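## Task

Pull the black key fob out of the small wooden box's drawer and set it directly on the table surface, touching nothing but the table. Then push the drawer shut. The box must stay roughly in its original spot and orientation, and the second item must remain inside the drawer.

## Robot and tools

Robot: two arms, left_arm and right_arm, each on an inclined mounting plate; a shared metal frame behind them carries both plates. For proximity checks, a plate and its half of the frame count as part of that arm. Calibrated bases: left_arm at (+0.048, +0.320, +0.317) m, quat_wxyz (+0.957, -0.123, +0.264, +0.004); right_arm at (+0.034, -0.209, +0.317) m, quat_wxyz (+0.957, +0.118, +0.266, +0.011). Each arm ends in a two-finger gripper. Joints from base outward: waist, shoulder, elbow, wrist pitch, wrist yaw, wrist roll, then the gripper.

Frame: one scene frame for everything. Origin at table-top height, halfway between the nominal bases; +x points out over the table, +z up, and left_arm sits on the +y side (image left/right need not match). In the gripper's own axes, the fingers extend along +z and close along y. end_effector_position is the point between the finger pads, just under 1 cm behind the tips. Reported poses can be off by a few centimetres, more at long reach.

Row format (used by every moving command): 16 numbers, always both arms: left_arm x, y, z, qw, qx, qy, qz, opening, then right_arm the same eight. x, y, z are absolute target positions in metres in the scene frame; the quaternion is an absolute orientation, w first. opening ranges -1 (shut, 0 mm gap) to +1 (fully open, about 87 mm); 0 is about 43 mm, +0.5 about 69 mm, -0.5 about 18 mm. For an arm meant to stay still, repeat its last reported pose exactly, with its intended opening. Keep reusing your own target quaternion rather than the drifted reported one.

Tools:
- execute_actions {actions, cameras}. An empty list just reads the state (with pictures). One action {rows, steps}: up to 15 rows, steps 1 to 15 (default 15, at least 5 needed), each step 1/30 s; a row runs per step and the final row repeats. Each target must lie within 0.6 m of that arm's last reported position along each gripper axis, or the call is refused. A wait {steps} of up to 300 counts from the previous result, including your reply time. cameras: list of names, ["all"], or [].
- move {target, speed, blend, blocking, cameras}: target is one 16-number row or a list of up to 15 rows, absolute poses, no distance cap. Grippers travel in straight lines, all finishing together, 0.5 s minimum, cut off at 10 s. speed in m/s, 0.002 to 0.5 (default 0.25), turning up to twice that in rad/s; one value or one per target. blend in metres rounds corners at intermediate targets (0 stops at each). blocking=false returns about 0.5 s in while motion continues. New openings on later targets are applied only after the arms halt there. Paths do not avoid obstacles or the other arm; steer around each arm's own base, since passing near it can flip the shoulder posture.
- wait {seconds 0 to 10}: lets time run; ends early if a move finishes.
- stop: brakes the current move (needs stopping distance; fingers continue).
- zoom_image {camera, region [x0,y0,x1,y1] pixels, at most 504x504}: magnifies the latest image of cam_high, cam_low, cam_left_wrist or cam_right_wrist.
- finished_scene {scene}: ends the current scene (give its number) irreversibly and reports the next task.

Results: each arm's end_effector_position and end_effector_quat_wxyz, grip_measured (on the opening scale), Joint positions (gripper last, 0 closed to 1 open), Joint velocities ("within noise" means at rest), Joint torques (drive output including gravity; positive toward larger joint values; joints 1 to 3 wrap at ±28 N m), and Hand target (the pose currently being driven to). A move adds a "move:" line: done, off_target, moving, held or fault, plus limits (paced = clipped pose, held = steps withheld). done does not mean contact-free. A clearance check can hold commands bringing one gripper near the other arm, but not gripper-to-gripper contact.

Control behaviour: each step the commanded pose is clipped to 100 mm and 20 degrees from the measured one. Friction and gravity can leave the gripper low, short or tilted; small moves may misfire. Check position and tilt after each move and correct. Results come 5 steps before an action ends; those steps run afterward.

Gripping: close to about 0.04 below the grip_measured value at first contact for a firm hold, less for a lighter one. Readings may be off by about 1 mm. Finger force is about 20 N per pad; fast closing squeezes harder.

Cameras: cam_high (overhead, 672x504), cam_low (low side view), cam_left_wrist, cam_right_wrist; calibration matrices are supplied, fixed cameras may be shifted a couple of degrees or millimetres.

Avoid: dropping or releasing moving items, slamming, hard collisions or strong presses, especially between the two arms (can fail the scene), anything leaving the table, shifting or rotating the box, and arm stops. Heat builds when an arm holds loads, stays outstretched or pushes against something; MOTOR HOT appears at 75 °C, a fault folds the arm at 90 °C. Occasional external tugs may disturb held or loose objects. Smooth, economical motion is preferred.

Each tool is called after ">>>" by a JSON object that holds its "api" and its "payload".

## Session

>>> {"api": "execute_actions", "payload": {"actions": [], "cameras": ["all"]}}

Scene clock: 0.00 s of 6000.00 s.
left_arm: end_effector_position=(+0.0998, +0.1270, +0.2928) grip_measured=+1.000 end_effector_quat_wxyz=(-0.035, +0.687, +0.534, -0.491) | right_arm: end_effector_position=(+0.4542, -0.2631, +0.1802) grip_measured=+1.000 end_effector_quat_wxyz=(+0.210, +0.029, +0.971, -0.113)
Joint positions: left_arm=[-0.98 1.552 0.577 -0.527 0.448 0.878 1] | right_arm=[0.037 1.58 0.906 0.109 0.457 -0.116 1]
Joint velocities: within noise
Joint torques (N m): no reading
Motor temperatures (°C): left_arm=[26 35 37 31 25 28 24] | right_arm=[25 31 31 31 29 29 29]
Heat: left arm: 37 °C; right arm: 31 °C.
Hand target: left_arm +0.1015, +0.1262, +0.2930; -0.032, +0.687, +0.535, -0.491 | right_arm +0.4606, -0.2645, +0.1858; +0.220, +0.033, +0.968, -0.113

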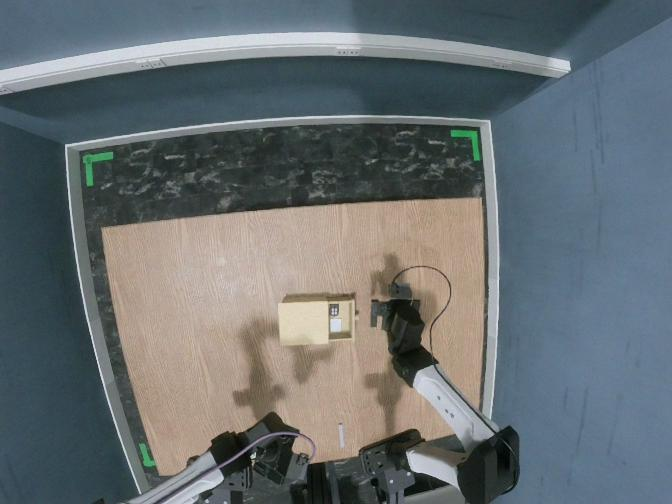

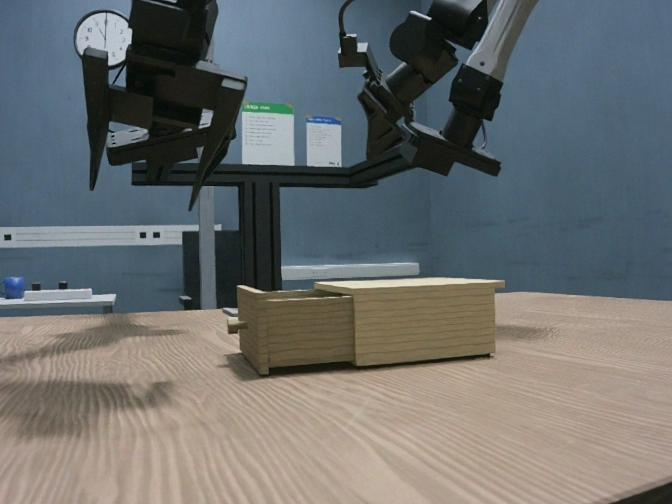

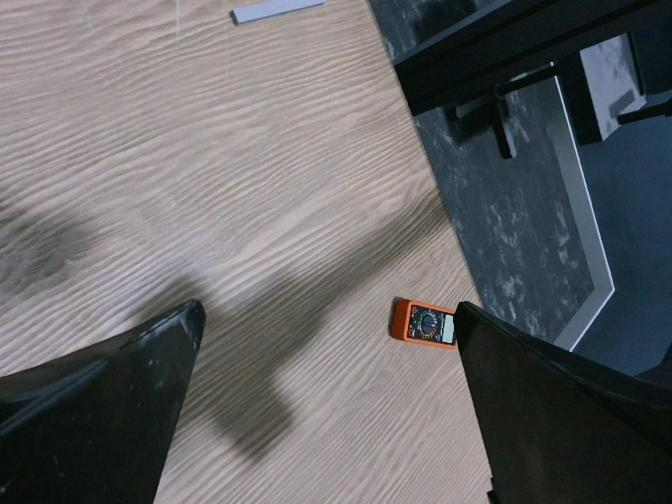

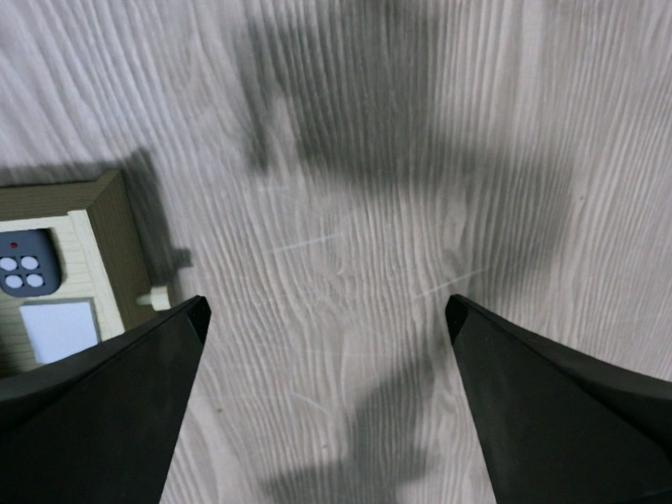

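>>> {"api": "zoom_image", "payload": {"camera": "cam_high", "region": [260, 270, 400, 370]}}

>>> {"api": "zoom_image", "payload": {"camera": "cam_right_wrist", "region": [0, 150, 240, 390]}}

>>> {"api": "zoom_image", "payload": {"camera": "cam_low", "region": [200, 260, 540, 400]}}

Scaled by 3.600 from the camera's 672x504 image, which has a finer 960x720 frame.

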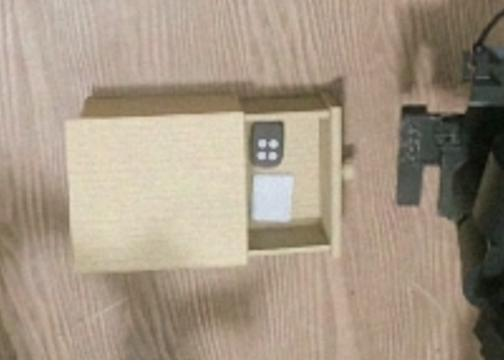

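Scaled by 2.100 from the camera's 672x504 image, which has a finer 960x720 frame.

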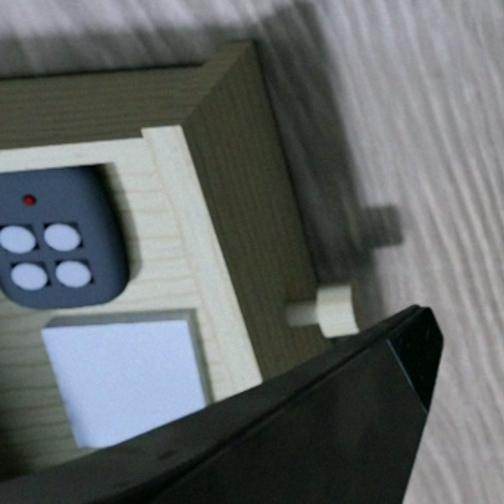

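Scaled by 1.482 from the camera's 672x504 image, which has a finer 960x720 frame.

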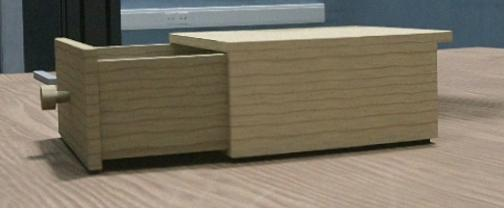

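>>> {"api": "zoom_image", "payload": {"camera": "cam_low", "region": [60, 30, 270, 230]}}

>>> {"api": "zoom_image", "payload": {"camera": "cam_low", "region": [220, 270, 380, 390]}}

Scaled by 2.400 from the camera's 672x504 image, which has a finer 960x720 frame.

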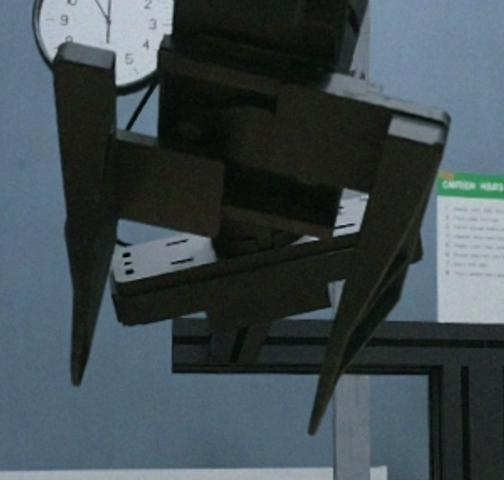

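Scaled by 3.150 from the camera's 672x504 image, which has a finer 960x720 frame.

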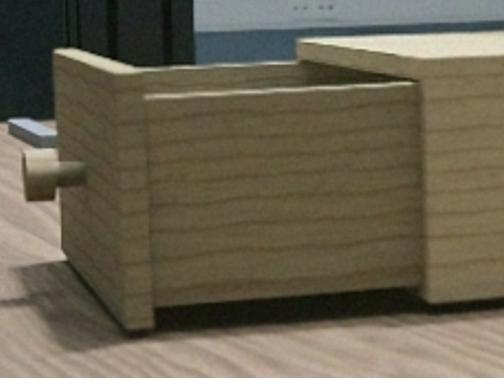

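>>> {"api": "move", "payload": {"target": [0.0998,0.127,0.2928,-0.035,0.687,0.534,-0.491,1, 0.40,-0.16,0.18,0.0872,0,0.9962,0,1], "speed": 0.15}}

Scene clock: 5.30 s of 6000.00 s.
left_arm: end_effector_position=(+0.0998, +0.1270, +0.2928) grip_measured=+1.000 end_effector_quat_wxyz=(-0.035, +0.687, +0.534, -0.491) | right_arm: end_effector_position=(+0.3980, -0.1670, +0.1812) grip_measured=+1.000 end_effector_quat_wxyz=(+0.091, +0.000, +0.996, -0.008)
Joint positions: left_arm=[-0.98 1.552 0.577 -0.527 0.448 0.878 1] | right_arm=[0.228 1.617 0.962 -0.236 0.387 0.095 1]
Joint velocities: within noise
Joint torques (N m): left_arm=[-3.22 -4.07 3.82 0.44 0.55 0.18] | right_arm=[4.08 -5.78 6.87 0.44 -0.1 -0.06]
Motor temperatures (°C): left_arm=[26 36 38 31 25 28 24] | right_arm=[25 32 32 31 29 29 29]
Heat: left arm: 38 °C; right arm: 32 °C.
Hand target: left_arm +0.0999, +0.1270, +0.2928; -0.035, +0.687, +0.534, -0.491 | right_arm +0.3999, -0.1600, +0.1801; +0.087, +0.000, +0.996, +0.000
Off the commanded pose: left_arm 0.000 m, 0 deg | right_arm 0.007 m, 1 deg.
Kept back: nothing.
move: done
camera_calibration:
cam_right_wrist: T_world_to_cam=[[0.0191678, -0.999654, 0.017992, -0.179568], [-0.767459, -0.00317711, 0.64109, 0.208452], [-0.640811, -0.0260964, -0.767255, 0.526149], [0, 0, 0, 1]] pos_world=[0.500582, -0.165113, 0.273285]

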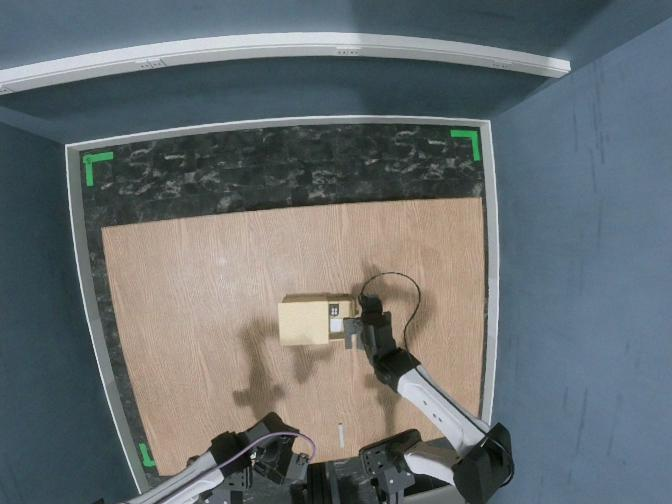

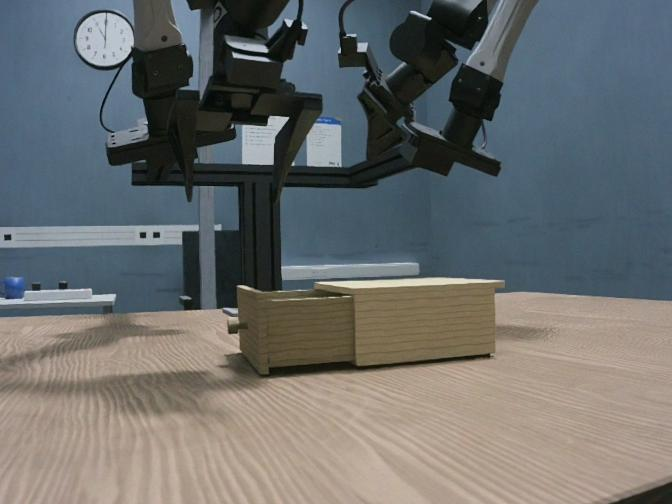

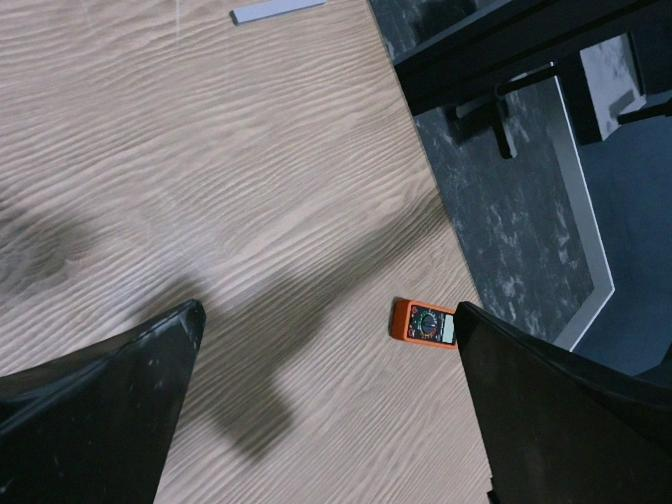

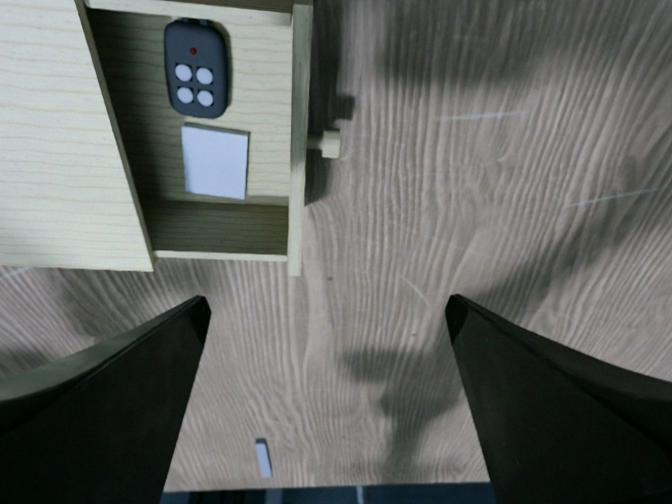

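>>> {"api": "zoom_image", "payload": {"camera": "cam_low", "region": [150, 70, 340, 210]}}

>>> {"api": "zoom_image", "payload": {"camera": "cam_right_wrist", "region": [70, 0, 370, 280]}}

Scaled by 2.653 from the camera's 672x504 image, which has a finer 960x720 frame.

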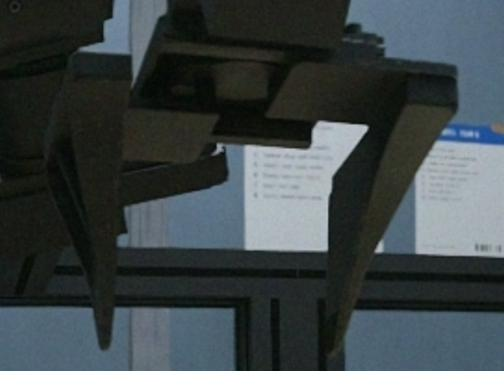

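Scaled by 1.680 from the camera's 672x504 image, which has a finer 960x720 frame.

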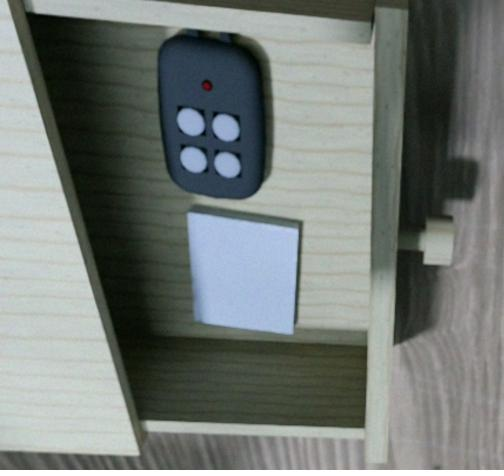

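>>> {"api": "move", "payload": {"target": [0.0998,0.127,0.2928,-0.035,0.687,0.534,-0.491,1, 0.425,-0.147,0.135,0.05,0,0.9987,0,-0.38], "speed": 0.12, "cameras": ["cam_right_wrist","cam_low"]}}

Scene clock: 8.80 s of 6000.00 s.
left_arm: end_effector_position=(+0.0998, +0.1270, +0.2928) grip_measured=+1.000 end_effector_quat_wxyz=(-0.035, +0.687, +0.534, -0.491) | right_arm: end_effector_position=(+0.4245, -0.1458, +0.1392) grip_measured=-0.380 end_effector_quat_wxyz=(+0.058, -0.007, +0.998, -0.002)
Joint positions: left_arm=[-0.98 1.552 0.577 -0.527 0.448 0.878 1] | right_arm=[0.221 1.864 1.182 -0.277 0.362 0.102 0.31]
Joint velocities: within noise
Joint torques (N m): left_arm=[-3.23 -4.1 3.84 0.43 0.54 0.2] | right_arm=[2.91 -7.04 6.46 0.28 -0.11 0]
Motor temperatures (°C): left_arm=[26 36 38 31 25 28 24] | right_arm=[25 32 32 31 29 29 29]
Heat: left arm: 38 °C; right arm: 32 °C.
Hand target: left_arm +0.0999, +0.1270, +0.2928; -0.035, +0.687, +0.534, -0.491 | right_arm +0.4251, -0.1470, +0.1351; +0.050, +0.000, +0.999, +0.000
Off the commanded pose: left_arm 0.000 m, 0 deg | right_arm 0.004 m, 1 deg.
Kept back: nothing.
move: done
camera_calibration:
cam_right_wrist: T_world_to_cam=[[0.0336673, -0.999422, 0.00466759, -0.16244], [-0.722756, -0.0211211, 0.69078, 0.227287], [-0.690282, -0.0266302, -0.72305, 0.526292], [0, 0, 0, 1]] pos_world=[0.533032, -0.14353, 0.224288]
Images, in order (width x height): cam_low 672x504, cam_right_wrist 672x504.

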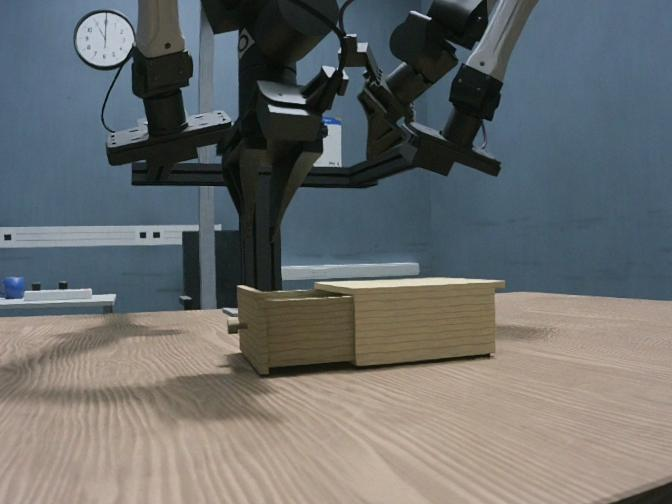

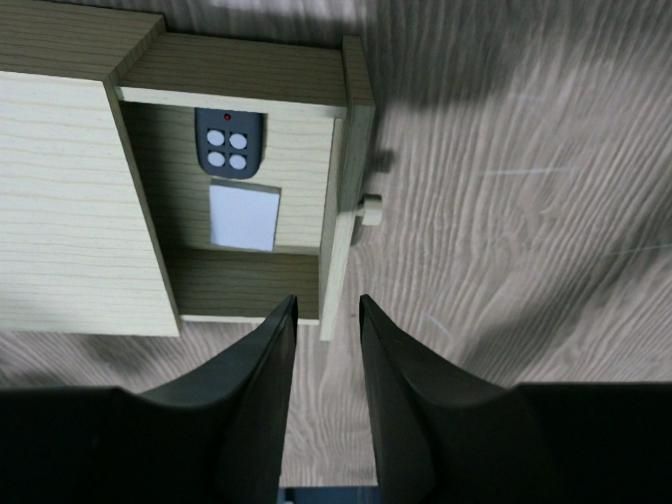

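>>> {"api": "zoom_image", "payload": {"camera": "cam_right_wrist", "region": [90, 10, 430, 350]}}

Scaled by 1.482 from the camera's 672x504 image, which has a finer 960x720 frame.

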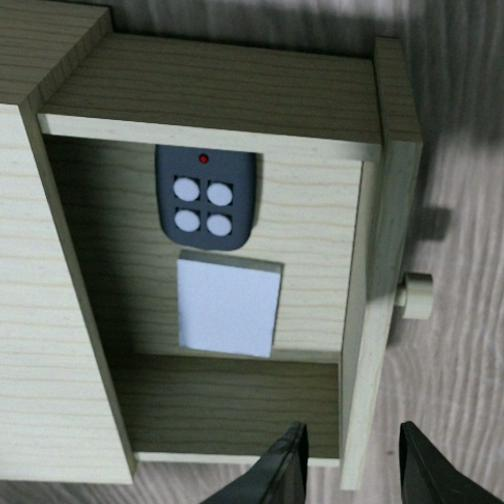

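>>> {"api": "move", "payload": {"target": [[0.0998,0.127,0.2928,-0.035,0.687,0.534,-0.491,1, 0.425,-0.156,0.095,0.03,0,0.9995,0,-0.38],[0.0998,0.127,0.2928,-0.035,0.687,0.534,-0.491,1, 0.425,-0.156,0.08,0.03,0,0.9995,0,-0.38]], "speed": 0.08, "cameras": ["cam_right_wrist","cam_low"]}}

Scene clock: 10.43 s of 6000.00 s.
left_arm: end_effector_position=(+0.0998, +0.1270, +0.2928) grip_measured=+1.000 end_effector_quat_wxyz=(-0.035, +0.687, +0.534, -0.491) | right_arm: end_effector_position=(+0.4179, -0.1548, +0.0859) grip_measured=-0.380 end_effector_quat_wxyz=(+0.023, -0.002, +1.000, -0.003)
Joint positions: left_arm=[-0.98 1.552 0.577 -0.527 0.448 0.878 1] | right_arm=[0.151 2.039 1.259 -0.232 0.321 0.073 0.31]
Joint velocities: within noise
Joint torques (N m): left_arm=[-3.23 -4.07 3.77 0.43 0.54 0.2] | right_arm=[2.91 -7.36 5.94 0.37 -0.07 -0.23]
Motor temperatures (°C): left_arm=[26 36 38 31 25 28 24] | right_arm=[25 32 32 31 29 29 29]
Heat: left arm: 38 °C; right arm: 32 °C.
Hand target: left_arm +0.0999, +0.1270, +0.2928; -0.035, +0.687, +0.534, -0.491 | right_arm +0.4248, -0.1562, +0.0803; +0.030, +0.000, +1.000, +0.000
Off the commanded pose: left_arm 0.000 m, 0 deg | right_arm 0.009 m, 1 deg.
Kept back: nothing.
move: done
camera_calibration:
cam_right_wrist: T_world_to_cam=[[0.0248052, -0.999677, 0.0054483, -0.167406], [-0.672947, -0.0126672, 0.739582, 0.235455], [-0.739275, -0.0220119, -0.673044, 0.499798], [0, 0, 0, 1]] pos_world=[0.532089, -0.153368, 0.16316]
Images, in order (width x height): cam_low 672x504, cam_right_wrist 672x504.

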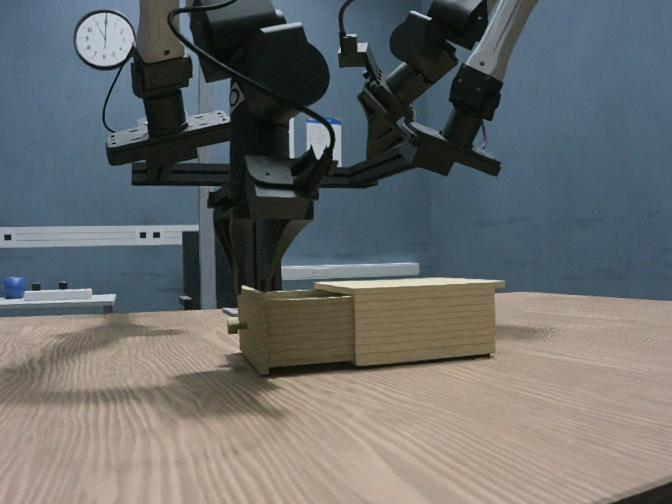

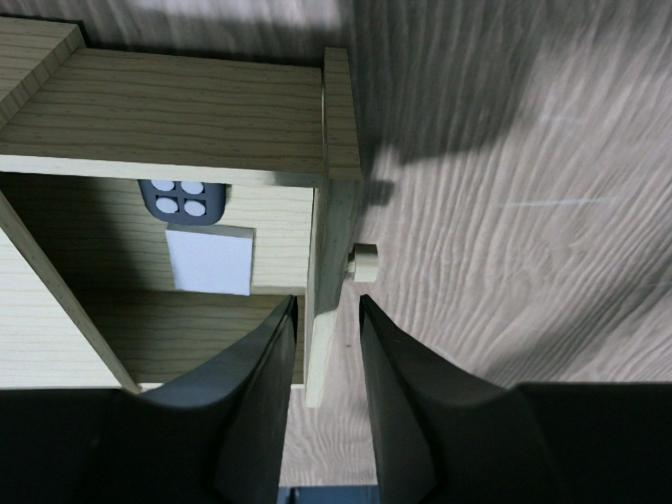

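>>> {"api": "move", "payload": {"target": [0.0998,0.127,0.2928,-0.035,0.687,0.534,-0.491,1, 0.433,-0.1565,0.042,0.03,0,0.9995,0,-0.38], "speed": 0.06, "cameras": ["cam_right_wrist","cam_low","cam_high"]}}

Scene clock: 11.87 s of 6000.00 s.
left_arm: end_effector_position=(+0.0998, +0.1270, +0.2928) grip_measured=+1.000 end_effector_quat_wxyz=(-0.035, +0.687, +0.534, -0.491) | right_arm: end_effector_position=(+0.4294, -0.1548, +0.0490) grip_measured=-0.380 end_effector_quat_wxyz=(+0.027, -0.001, +1.000, -0.002)
Joint positions: left_arm=[-0.98 1.552 0.577 -0.527 0.448 0.878 1] | right_arm=[0.122 2.171 1.354 -0.18 0.304 0.047 0.31]
Joint velocities: within noise
Joint torques (N m): left_arm=[-3.22 -4.1 3.78 0.42 0.53 0.2] | right_arm=[3.03 -7.64 5.3 0.43 -0.1 -0.27]
Motor temperatures (°C): left_arm=[26 36 38 31 25 28 24] | right_arm=[25 33 32 31 28 29 29]
Heat: left arm: 38 °C; right arm: 33 °C.
Hand target: left_arm +0.0999, +0.1270, +0.2928; -0.035, +0.687, +0.534, -0.491 | right_arm +0.4329, -0.1566, +0.0422; +0.030, +0.000, +1.000, +0.000
Off the commanded pose: left_arm 0.000 m, 0 deg | right_arm 0.008 m, 0 deg.
Kept back: nothing.
move: done
camera_calibration:
cam_right_wrist: T_world_to_cam=[[0.0229278, -0.999729, 0.00405658, -0.166562], [-0.678012, -0.0125674, 0.734943, 0.272844], [-0.734693, -0.019601, -0.678117, 0.482139], [0, 0, 0, 1]] pos_world=[0.543035, -0.153638, 0.127097]
Images, in order (width x height): cam_high 672x504, cam_low 672x504, cam_right_wrist 672x504.

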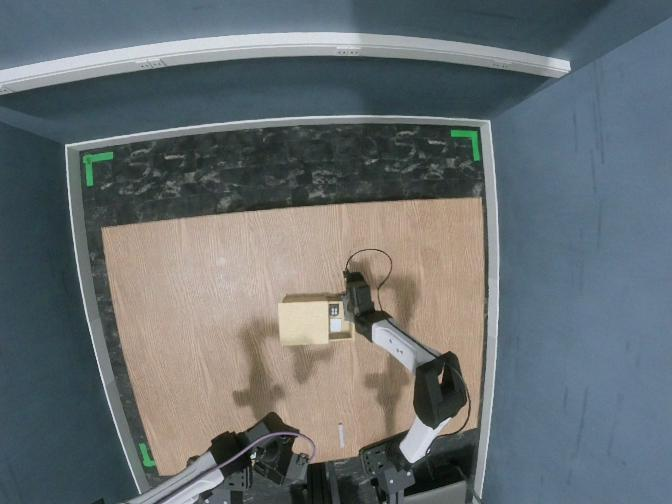

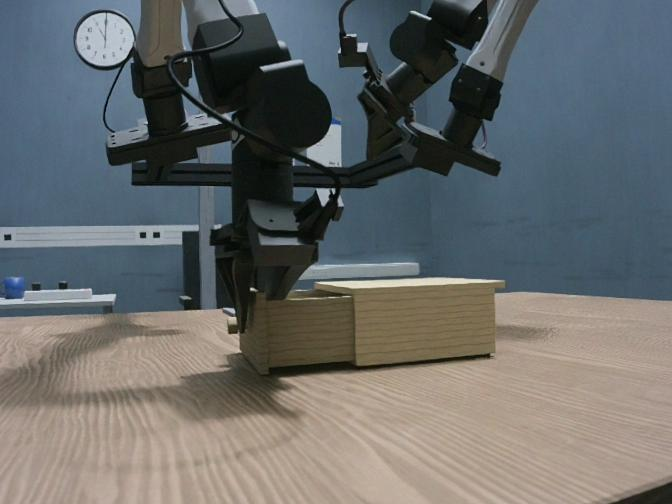

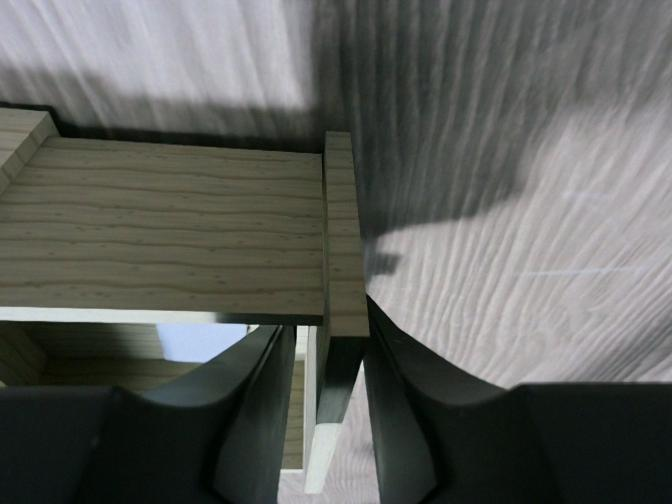

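>>> {"api": "move", "payload": {"target": [0.0998,0.127,0.2928,-0.035,0.687,0.534,-0.491,1, 0.433,-0.192,0.042,0.03,0,0.9995,0,-0.38], "speed": 0.04, "cameras": ["cam_right_wrist","cam_low","cam_high"]}}

Scene clock: 13.23 s of 6000.00 s.
left_arm: end_effector_position=(+0.0998, +0.1270, +0.2928) grip_measured=+1.000 end_effector_quat_wxyz=(-0.035, +0.687, +0.534, -0.491) | right_arm: end_effector_position=(+0.4296, -0.1675, +0.0424) grip_measured=-0.380 end_effector_quat_wxyz=(+0.023, +0.000, +0.999, +0.033)
Joint positions: left_arm=[-0.98 1.552 0.577 -0.527 0.448 0.878 1] | right_arm=[0.059 2.171 1.354 -0.172 0.2 -0.001 0.31]
Joint velocities: within noise
Joint torques (N m): left_arm=[-3.23 -4.07 3.79 0.44 0.54 0.19] | right_arm=[0.92 -10.45 2.71 0.44 0.47 -0.45]
Motor temperatures (°C): left_arm=[26 36 38 31 25 28 24] | right_arm=[25 33 32 31 28 29 29]
Heat: left arm: 38 °C; right arm: 33 °C.
Hand target: left_arm +0.0999, +0.1270, +0.2928; -0.035, +0.687, +0.534, -0.491 | right_arm +0.4326, -0.1916, +0.0424; +0.029, +0.000, +1.000, +0.000
Off the commanded pose: left_arm 0.000 m, 0 deg | right_arm 0.025 m, 4 deg.
Kept back: nothing.
move: off_target (right_arm)
camera_calibration:
cam_right_wrist: T_world_to_cam=[[0.0216751, -0.997597, -0.0658092, -0.175389], [-0.67265, -0.0632498, 0.737252, 0.266789], [-0.739643, 0.0282866, -0.672405, 0.487463], [0, 0, 0, 1]] pos_world=[0.543806, -0.171882, 0.11954]
Images, in order (width x height): cam_high 672x504, cam_low 672x504, cam_right_wrist 672x504.

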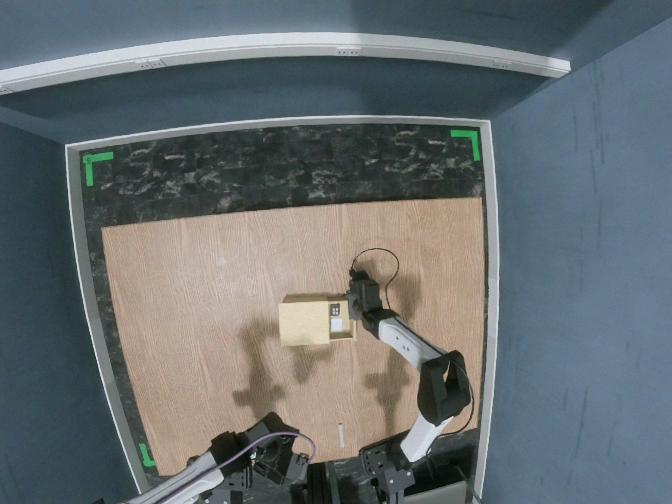

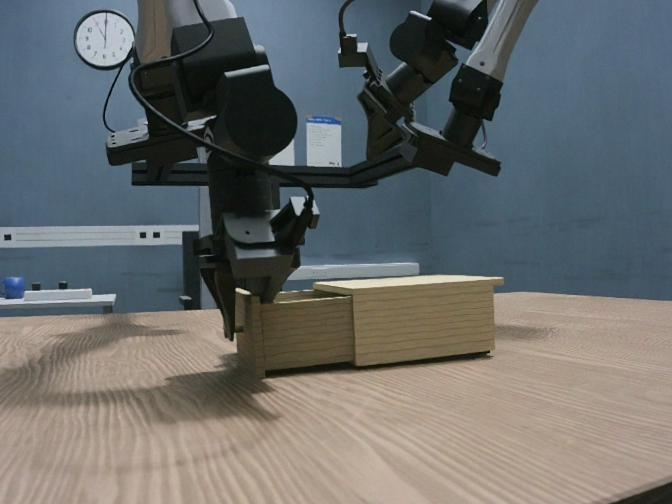

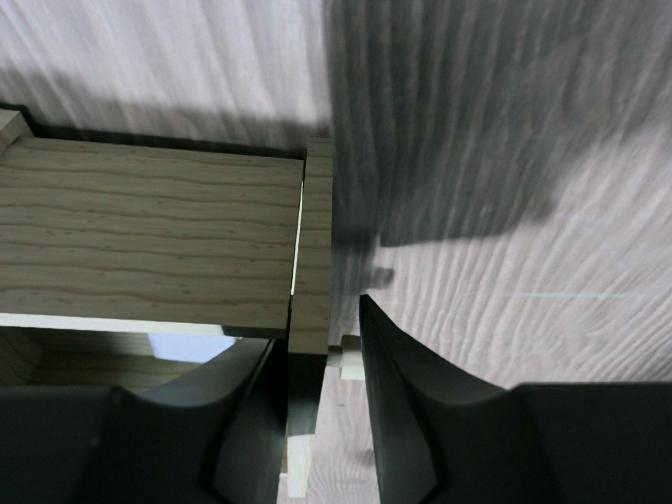

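>>> {"api": "move", "payload": {"target": [[0.0998,0.127,0.2928,-0.035,0.687,0.534,-0.491,1, 0.433,-0.158,0.044,0.03,0,0.9995,0,-0.38],[0.0998,0.127,0.2928,-0.035,0.687,0.534,-0.491,1, 0.433,-0.158,0.13,0.03,0,0.9995,0,-0.38]], "speed": 0.08, "cameras": ["cam_right_wrist","cam_low","cam_high"]}}

Scene clock: 15.93 s of 6000.00 s.
left_arm: end_effector_position=(+0.0998, +0.1270, +0.2928) grip_measured=+1.000 end_effector_quat_wxyz=(-0.035, +0.687, +0.534, -0.491) | right_arm: end_effector_position=(+0.4264, -0.1580, +0.1153) grip_measured=-0.380 end_effector_quat_wxyz=(+0.017, -0.004, +1.000, +0.001)
Joint positions: left_arm=[-0.98 1.552 0.577 -0.527 0.448 0.878 1] | right_arm=[0.16 1.969 1.294 -0.353 0.316 0.082 0.31]
Joint velocities: within noise
Joint torques (N m): left_arm=[-3.19 -4.08 3.79 0.44 0.55 0.19] | right_arm=[5.15 -12.31 3.67 0.17 0.08 -0.06]
Motor temperatures (°C): left_arm=[26 37 38 31 25 28 24] | right_arm=[26 34 32 31 28 29 29]
Heat: left arm: 38 °C; right arm: 34 °C.
Hand target: left_arm +0.0999, +0.1270, +0.2928; -0.035, +0.687, +0.534, -0.491 | right_arm +0.4329, -0.1580, +0.1295; +0.030, +0.000, +1.000, +0.000
Off the commanded pose: left_arm 0.000 m, 0 deg | right_arm 0.016 m, 2 deg.
Kept back: nothing.
move: off_target (right_arm)
camera_calibration:
cam_right_wrist: T_world_to_cam=[[0.0284584, -0.999591, -0.00290699, -0.171493], [-0.663455, -0.0210637, 0.747919, 0.213046], [-0.747675, -0.019356, -0.663783, 0.528711], [0, 0, 0, 1]] pos_world=[0.541531, -0.156702, 0.19111]
Images, in order (width x height): cam_high 672x504, cam_low 672x504, cam_right_wrist 672x504.

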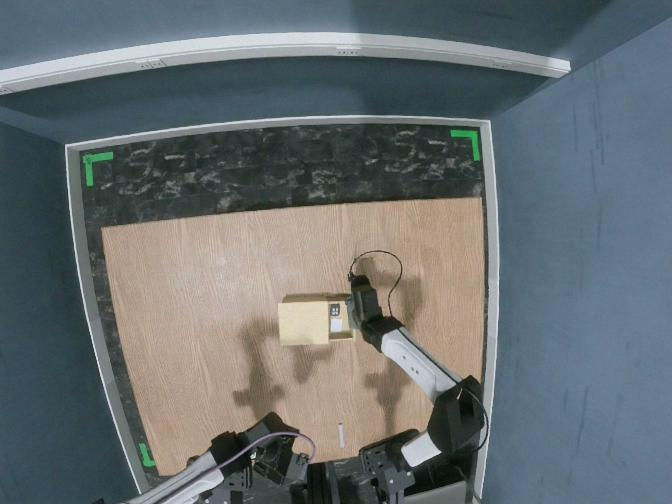

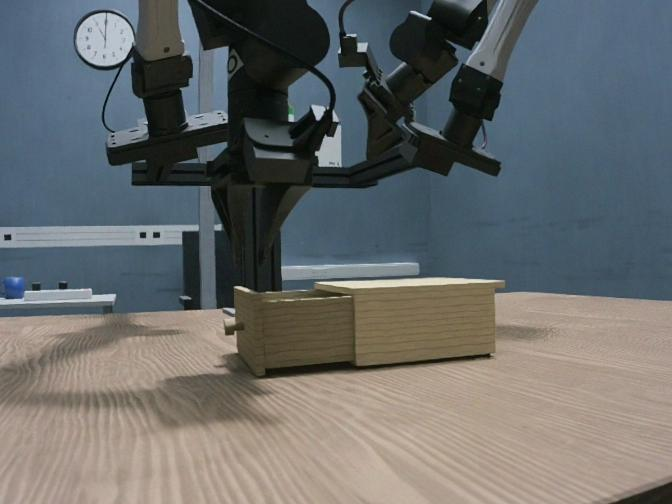

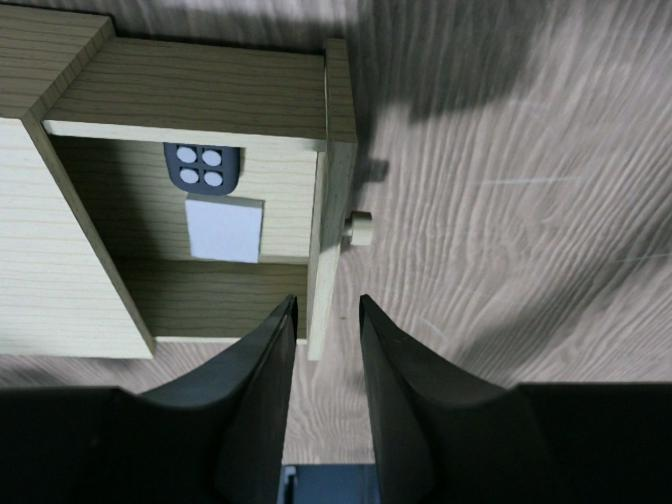

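>>> {"api": "move", "payload": {"target": [[0.0998,0.127,0.2928,-0.035,0.687,0.534,-0.491,1, 0.433,-0.13,0.16,0.0297,0.0039,0.9909,0.1304,-1],[0.0998,0.127,0.2928,-0.035,0.687,0.534,-0.491,1, 0.433,-0.09,0.13,0.0296,0.0047,0.9872,0.1563,-1]], "speed": 0.12, "blend": 0.02, "cameras": ["cam_right_wrist","cam_low","cam_high"]}}

Scene clock: 18.33 s of 6000.00 s.
left_arm: end_effector_position=(+0.0998, +0.1270, +0.2928) grip_measured=+1.000 end_effector_quat_wxyz=(-0.035, +0.687, +0.534, -0.491) | right_arm: end_effector_position=(+0.4267, -0.0983, +0.1318) grip_measured=-0.973 end_effector_quat_wxyz=(+0.022, +0.003, +0.989, +0.148)
Joint positions: left_arm=[-0.98 1.552 0.577 -0.527 0.448 0.878 1] | right_arm=[0.188 1.943 1.271 -0.318 0.04 0.117 0.013]
Joint velocities: within noise
Joint torques (N m): left_arm=[-3.22 -4.04 3.79 0.44 0.56 0.18] | right_arm=[4.94 -7.47 6.15 0.45 -0.27 -0.09]
Motor temperatures (°C): left_arm=[26 37 38 31 25 28 24] | right_arm=[26 35 32 31 28 29 29]
Heat: left arm: 38 °C; right arm: 35 °C.
Hand target: left_arm +0.0999, +0.1270, +0.2928; -0.035, +0.687, +0.534, -0.491 | right_arm +0.4328, -0.0902, +0.1303; +0.030, +0.005, +0.987, +0.156
Off the commanded pose: left_arm 0.000 m, 0 deg | right_arm 0.011 m, 1 deg.
Kept back: nothing.
move: off_target (right_arm)
camera_calibration:
cam_right_wrist: T_world_to_cam=[[0.0216949, -0.955981, -0.292626, -0.0664689], [-0.672117, -0.230629, 0.703611, 0.19111], [-0.740127, 0.181414, -0.647535, 0.555439], [0, 0, 0, 1]] pos_world=[0.540986, -0.120232, 0.205748]
Images, in order (width x height): cam_high 672x504, cam_low 672x504, cam_right_wrist 672x504.

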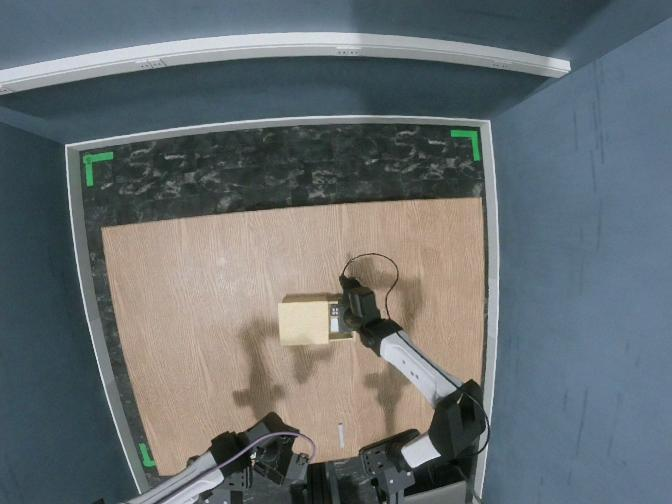

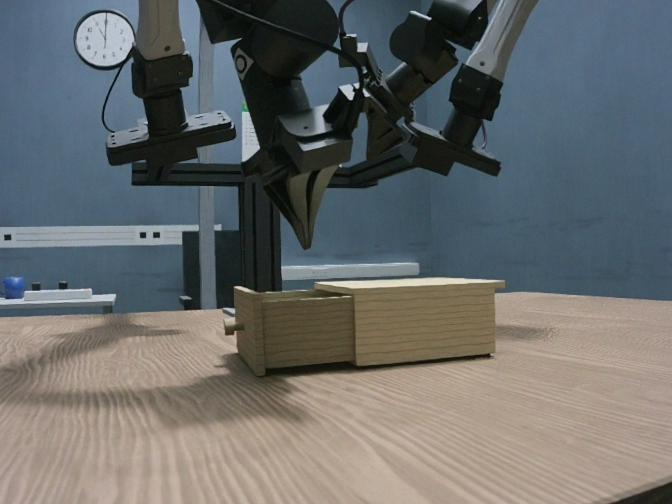

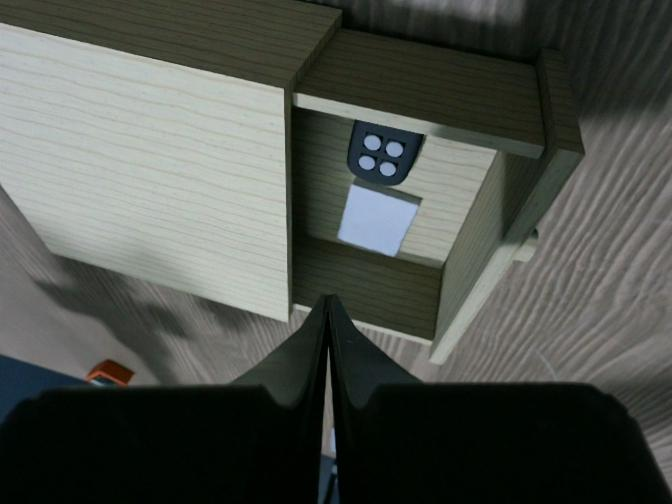

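>>> {"api": "move", "payload": {"target": [0.0998,0.127,0.2928,-0.035,0.687,0.534,-0.491,1, 0.437,-0.073,0.07,0.0296,0.0047,0.9872,0.1563,-1], "speed": 0.1, "cameras": ["cam_right_wrist","cam_low"]}}

Scene clock: 20.17 s of 6000.00 s.
left_arm: end_effector_position=(+0.0998, +0.1270, +0.2928) grip_measured=+1.000 end_effector_quat_wxyz=(-0.035, +0.687, +0.534, -0.491) | right_arm: end_effector_position=(+0.4324, -0.0768, +0.0746) grip_measured=-0.973 end_effector_quat_wxyz=(+0.024, +0.004, +0.988, +0.151)
Joint positions: left_arm=[-0.98 1.552 0.577 -0.527 0.448 0.878 1] | right_arm=[0.188 2.15 1.367 -0.202 0.034 0.118 0.013]
Joint velocities: within noise
Joint torques (N m): left_arm=[-3.18 -4.07 3.77 0.44 0.55 0.19] | right_arm=[4.49 -7.65 5.64 0.45 -0.28 -0.15]
Motor temperatures (°C): left_arm=[26 37 38 31 25 28 24] | right_arm=[26 35 32 31 28 29 29]
Heat: left arm: 38 °C; right arm: 35 °C.
Hand target: left_arm +0.0999, +0.1270, +0.2928; -0.035, +0.687, +0.534, -0.491 | right_arm +0.4370, -0.0731, +0.0702; +0.030, +0.005, +0.987, +0.156
Off the commanded pose: left_arm 0.000 m, 0 deg | right_arm 0.008 m, 1 deg.
Kept back: nothing.
move: done
camera_calibration:
cam_right_wrist: T_world_to_cam=[[0.021059, -0.954169, -0.298527, -0.0619385], [-0.674987, -0.233839, 0.699794, 0.24142], [-0.737529, 0.186765, -0.648976, 0.51812], [0, 0, 0, 1]] pos_world=[0.546388, -0.0994128, 0.148812]
Images, in order (width x height): cam_low 672x504, cam_right_wrist 672x504.

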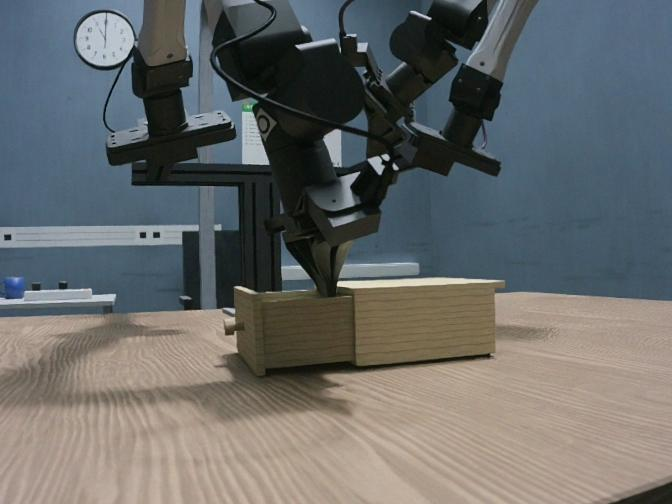

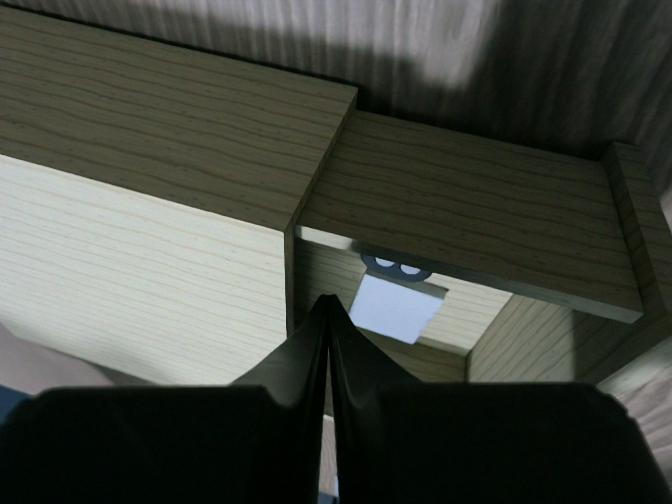

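>>> {"api": "move", "payload": {"target": [0.0998,0.127,0.2928,-0.035,0.687,0.534,-0.491,1, 0.437,-0.0600,0.027,0.0296,0.0047,0.9872,0.1563,-1], "speed": 0.06, "cameras": ["cam_right_wrist","cam_low","cam_high"]}}

Scene clock: 21.50 s of 6000.00 s.
left_arm: end_effector_position=(+0.0998, +0.1270, +0.2928) grip_measured=+1.000 end_effector_quat_wxyz=(-0.035, +0.687, +0.534, -0.491) | right_arm: end_effector_position=(+0.4298, -0.0719, +0.0423) grip_measured=-0.974 end_effector_quat_wxyz=(+0.013, +0.004, +0.990, +0.140)
Joint positions: left_arm=[-0.98 1.552 0.577 -0.527 0.448 0.878 1] | right_arm=[0.182 2.267 1.445 -0.188 0.049 0.118 0.013]
Joint velocities: within noise
Joint torques (N m): left_arm=[-3.23 -4.1 3.82 0.43 0.54 0.19] | right_arm=[5 -5.49 6.08 0.95 -0.45 -0.22]
Motor temperatures (°C): left_arm=[26 37 38 31 25 28 24] | right_arm=[26 35 32 31 28 29 29]
Heat: left arm: 38 °C; right arm: 35 °C.
Hand target: left_arm +0.0999, +0.1270, +0.2928; -0.035, +0.687, +0.534, -0.491 | right_arm +0.4360, -0.0606, +0.0284; +0.029, +0.004, +0.987, +0.156
Off the commanded pose: left_arm 0.000 m, 0 deg | right_arm 0.021 m, 3 deg.
Kept back: nothing.
move: off_target (right_arm)
camera_calibration:
cam_right_wrist: T_world_to_cam=[[0.0164871, -0.960075, -0.279256, -0.0660719], [-0.658104, -0.220686, 0.719859, 0.256266], [-0.752746, 0.171911, -0.635468, 0.499227], [0, 0, 0, 1]] pos_world=[0.54553, -0.0927024, 0.114316]
Images, in order (width x height): cam_high 672x504, cam_low 672x504, cam_right_wrist 672x504.

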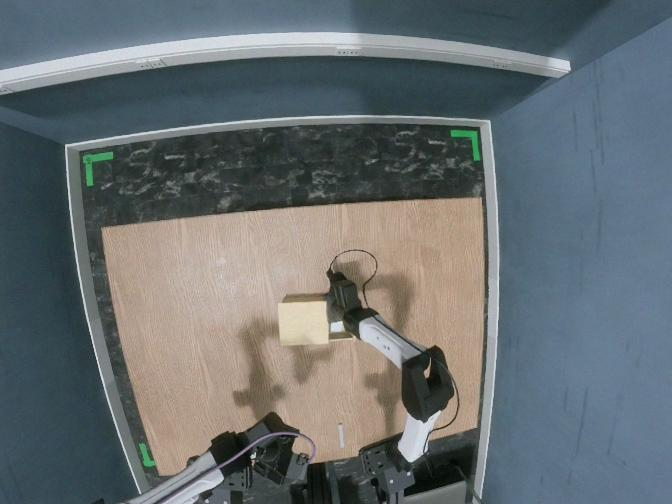

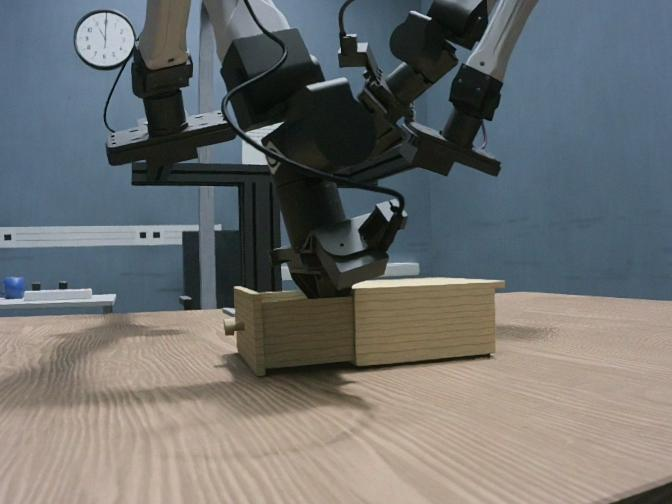

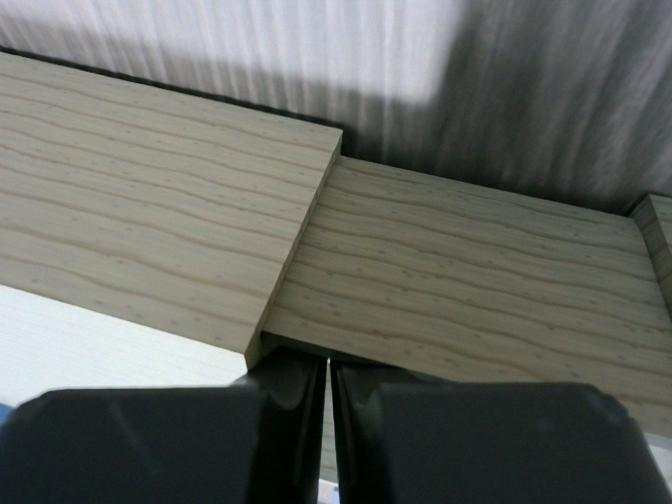

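>>> {"api": "zoom_image", "payload": {"camera": "cam_low", "region": [220, 180, 440, 340]}}

>>> {"api": "zoom_image", "payload": {"camera": "cam_right_wrist", "region": [180, 300, 480, 504]}}

>>> {"api": "zoom_image", "payload": {"camera": "cam_high", "region": [270, 250, 410, 360]}}

Scaled by 2.291 from the camera's 672x504 image, which has a finer 960x720 frame.

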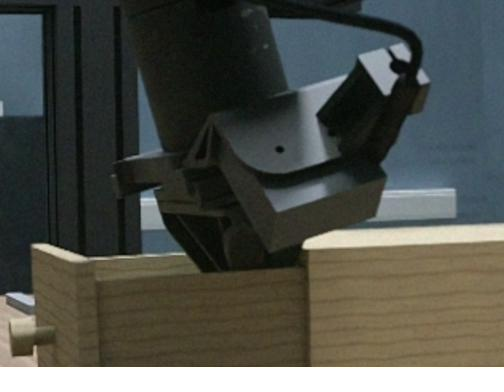

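Scaled by 1.680 from the camera's 672x504 image, which has a finer 960x720 frame.

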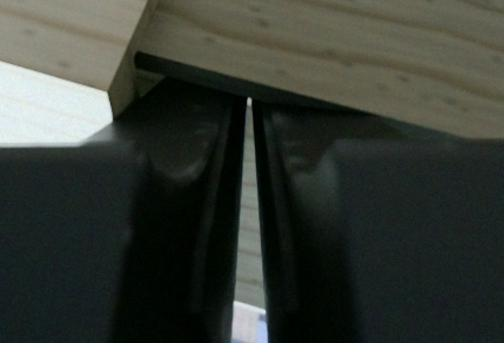

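Scaled by 3.600 from the camera's 672x504 image, which has a finer 960x720 frame.

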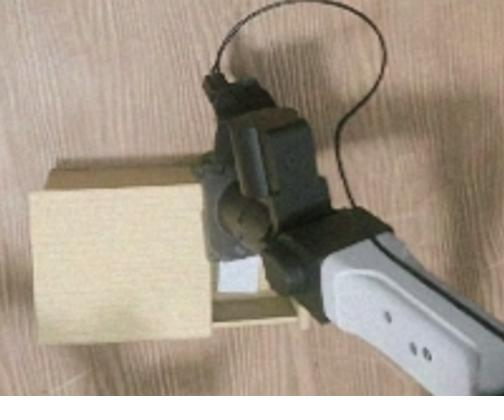

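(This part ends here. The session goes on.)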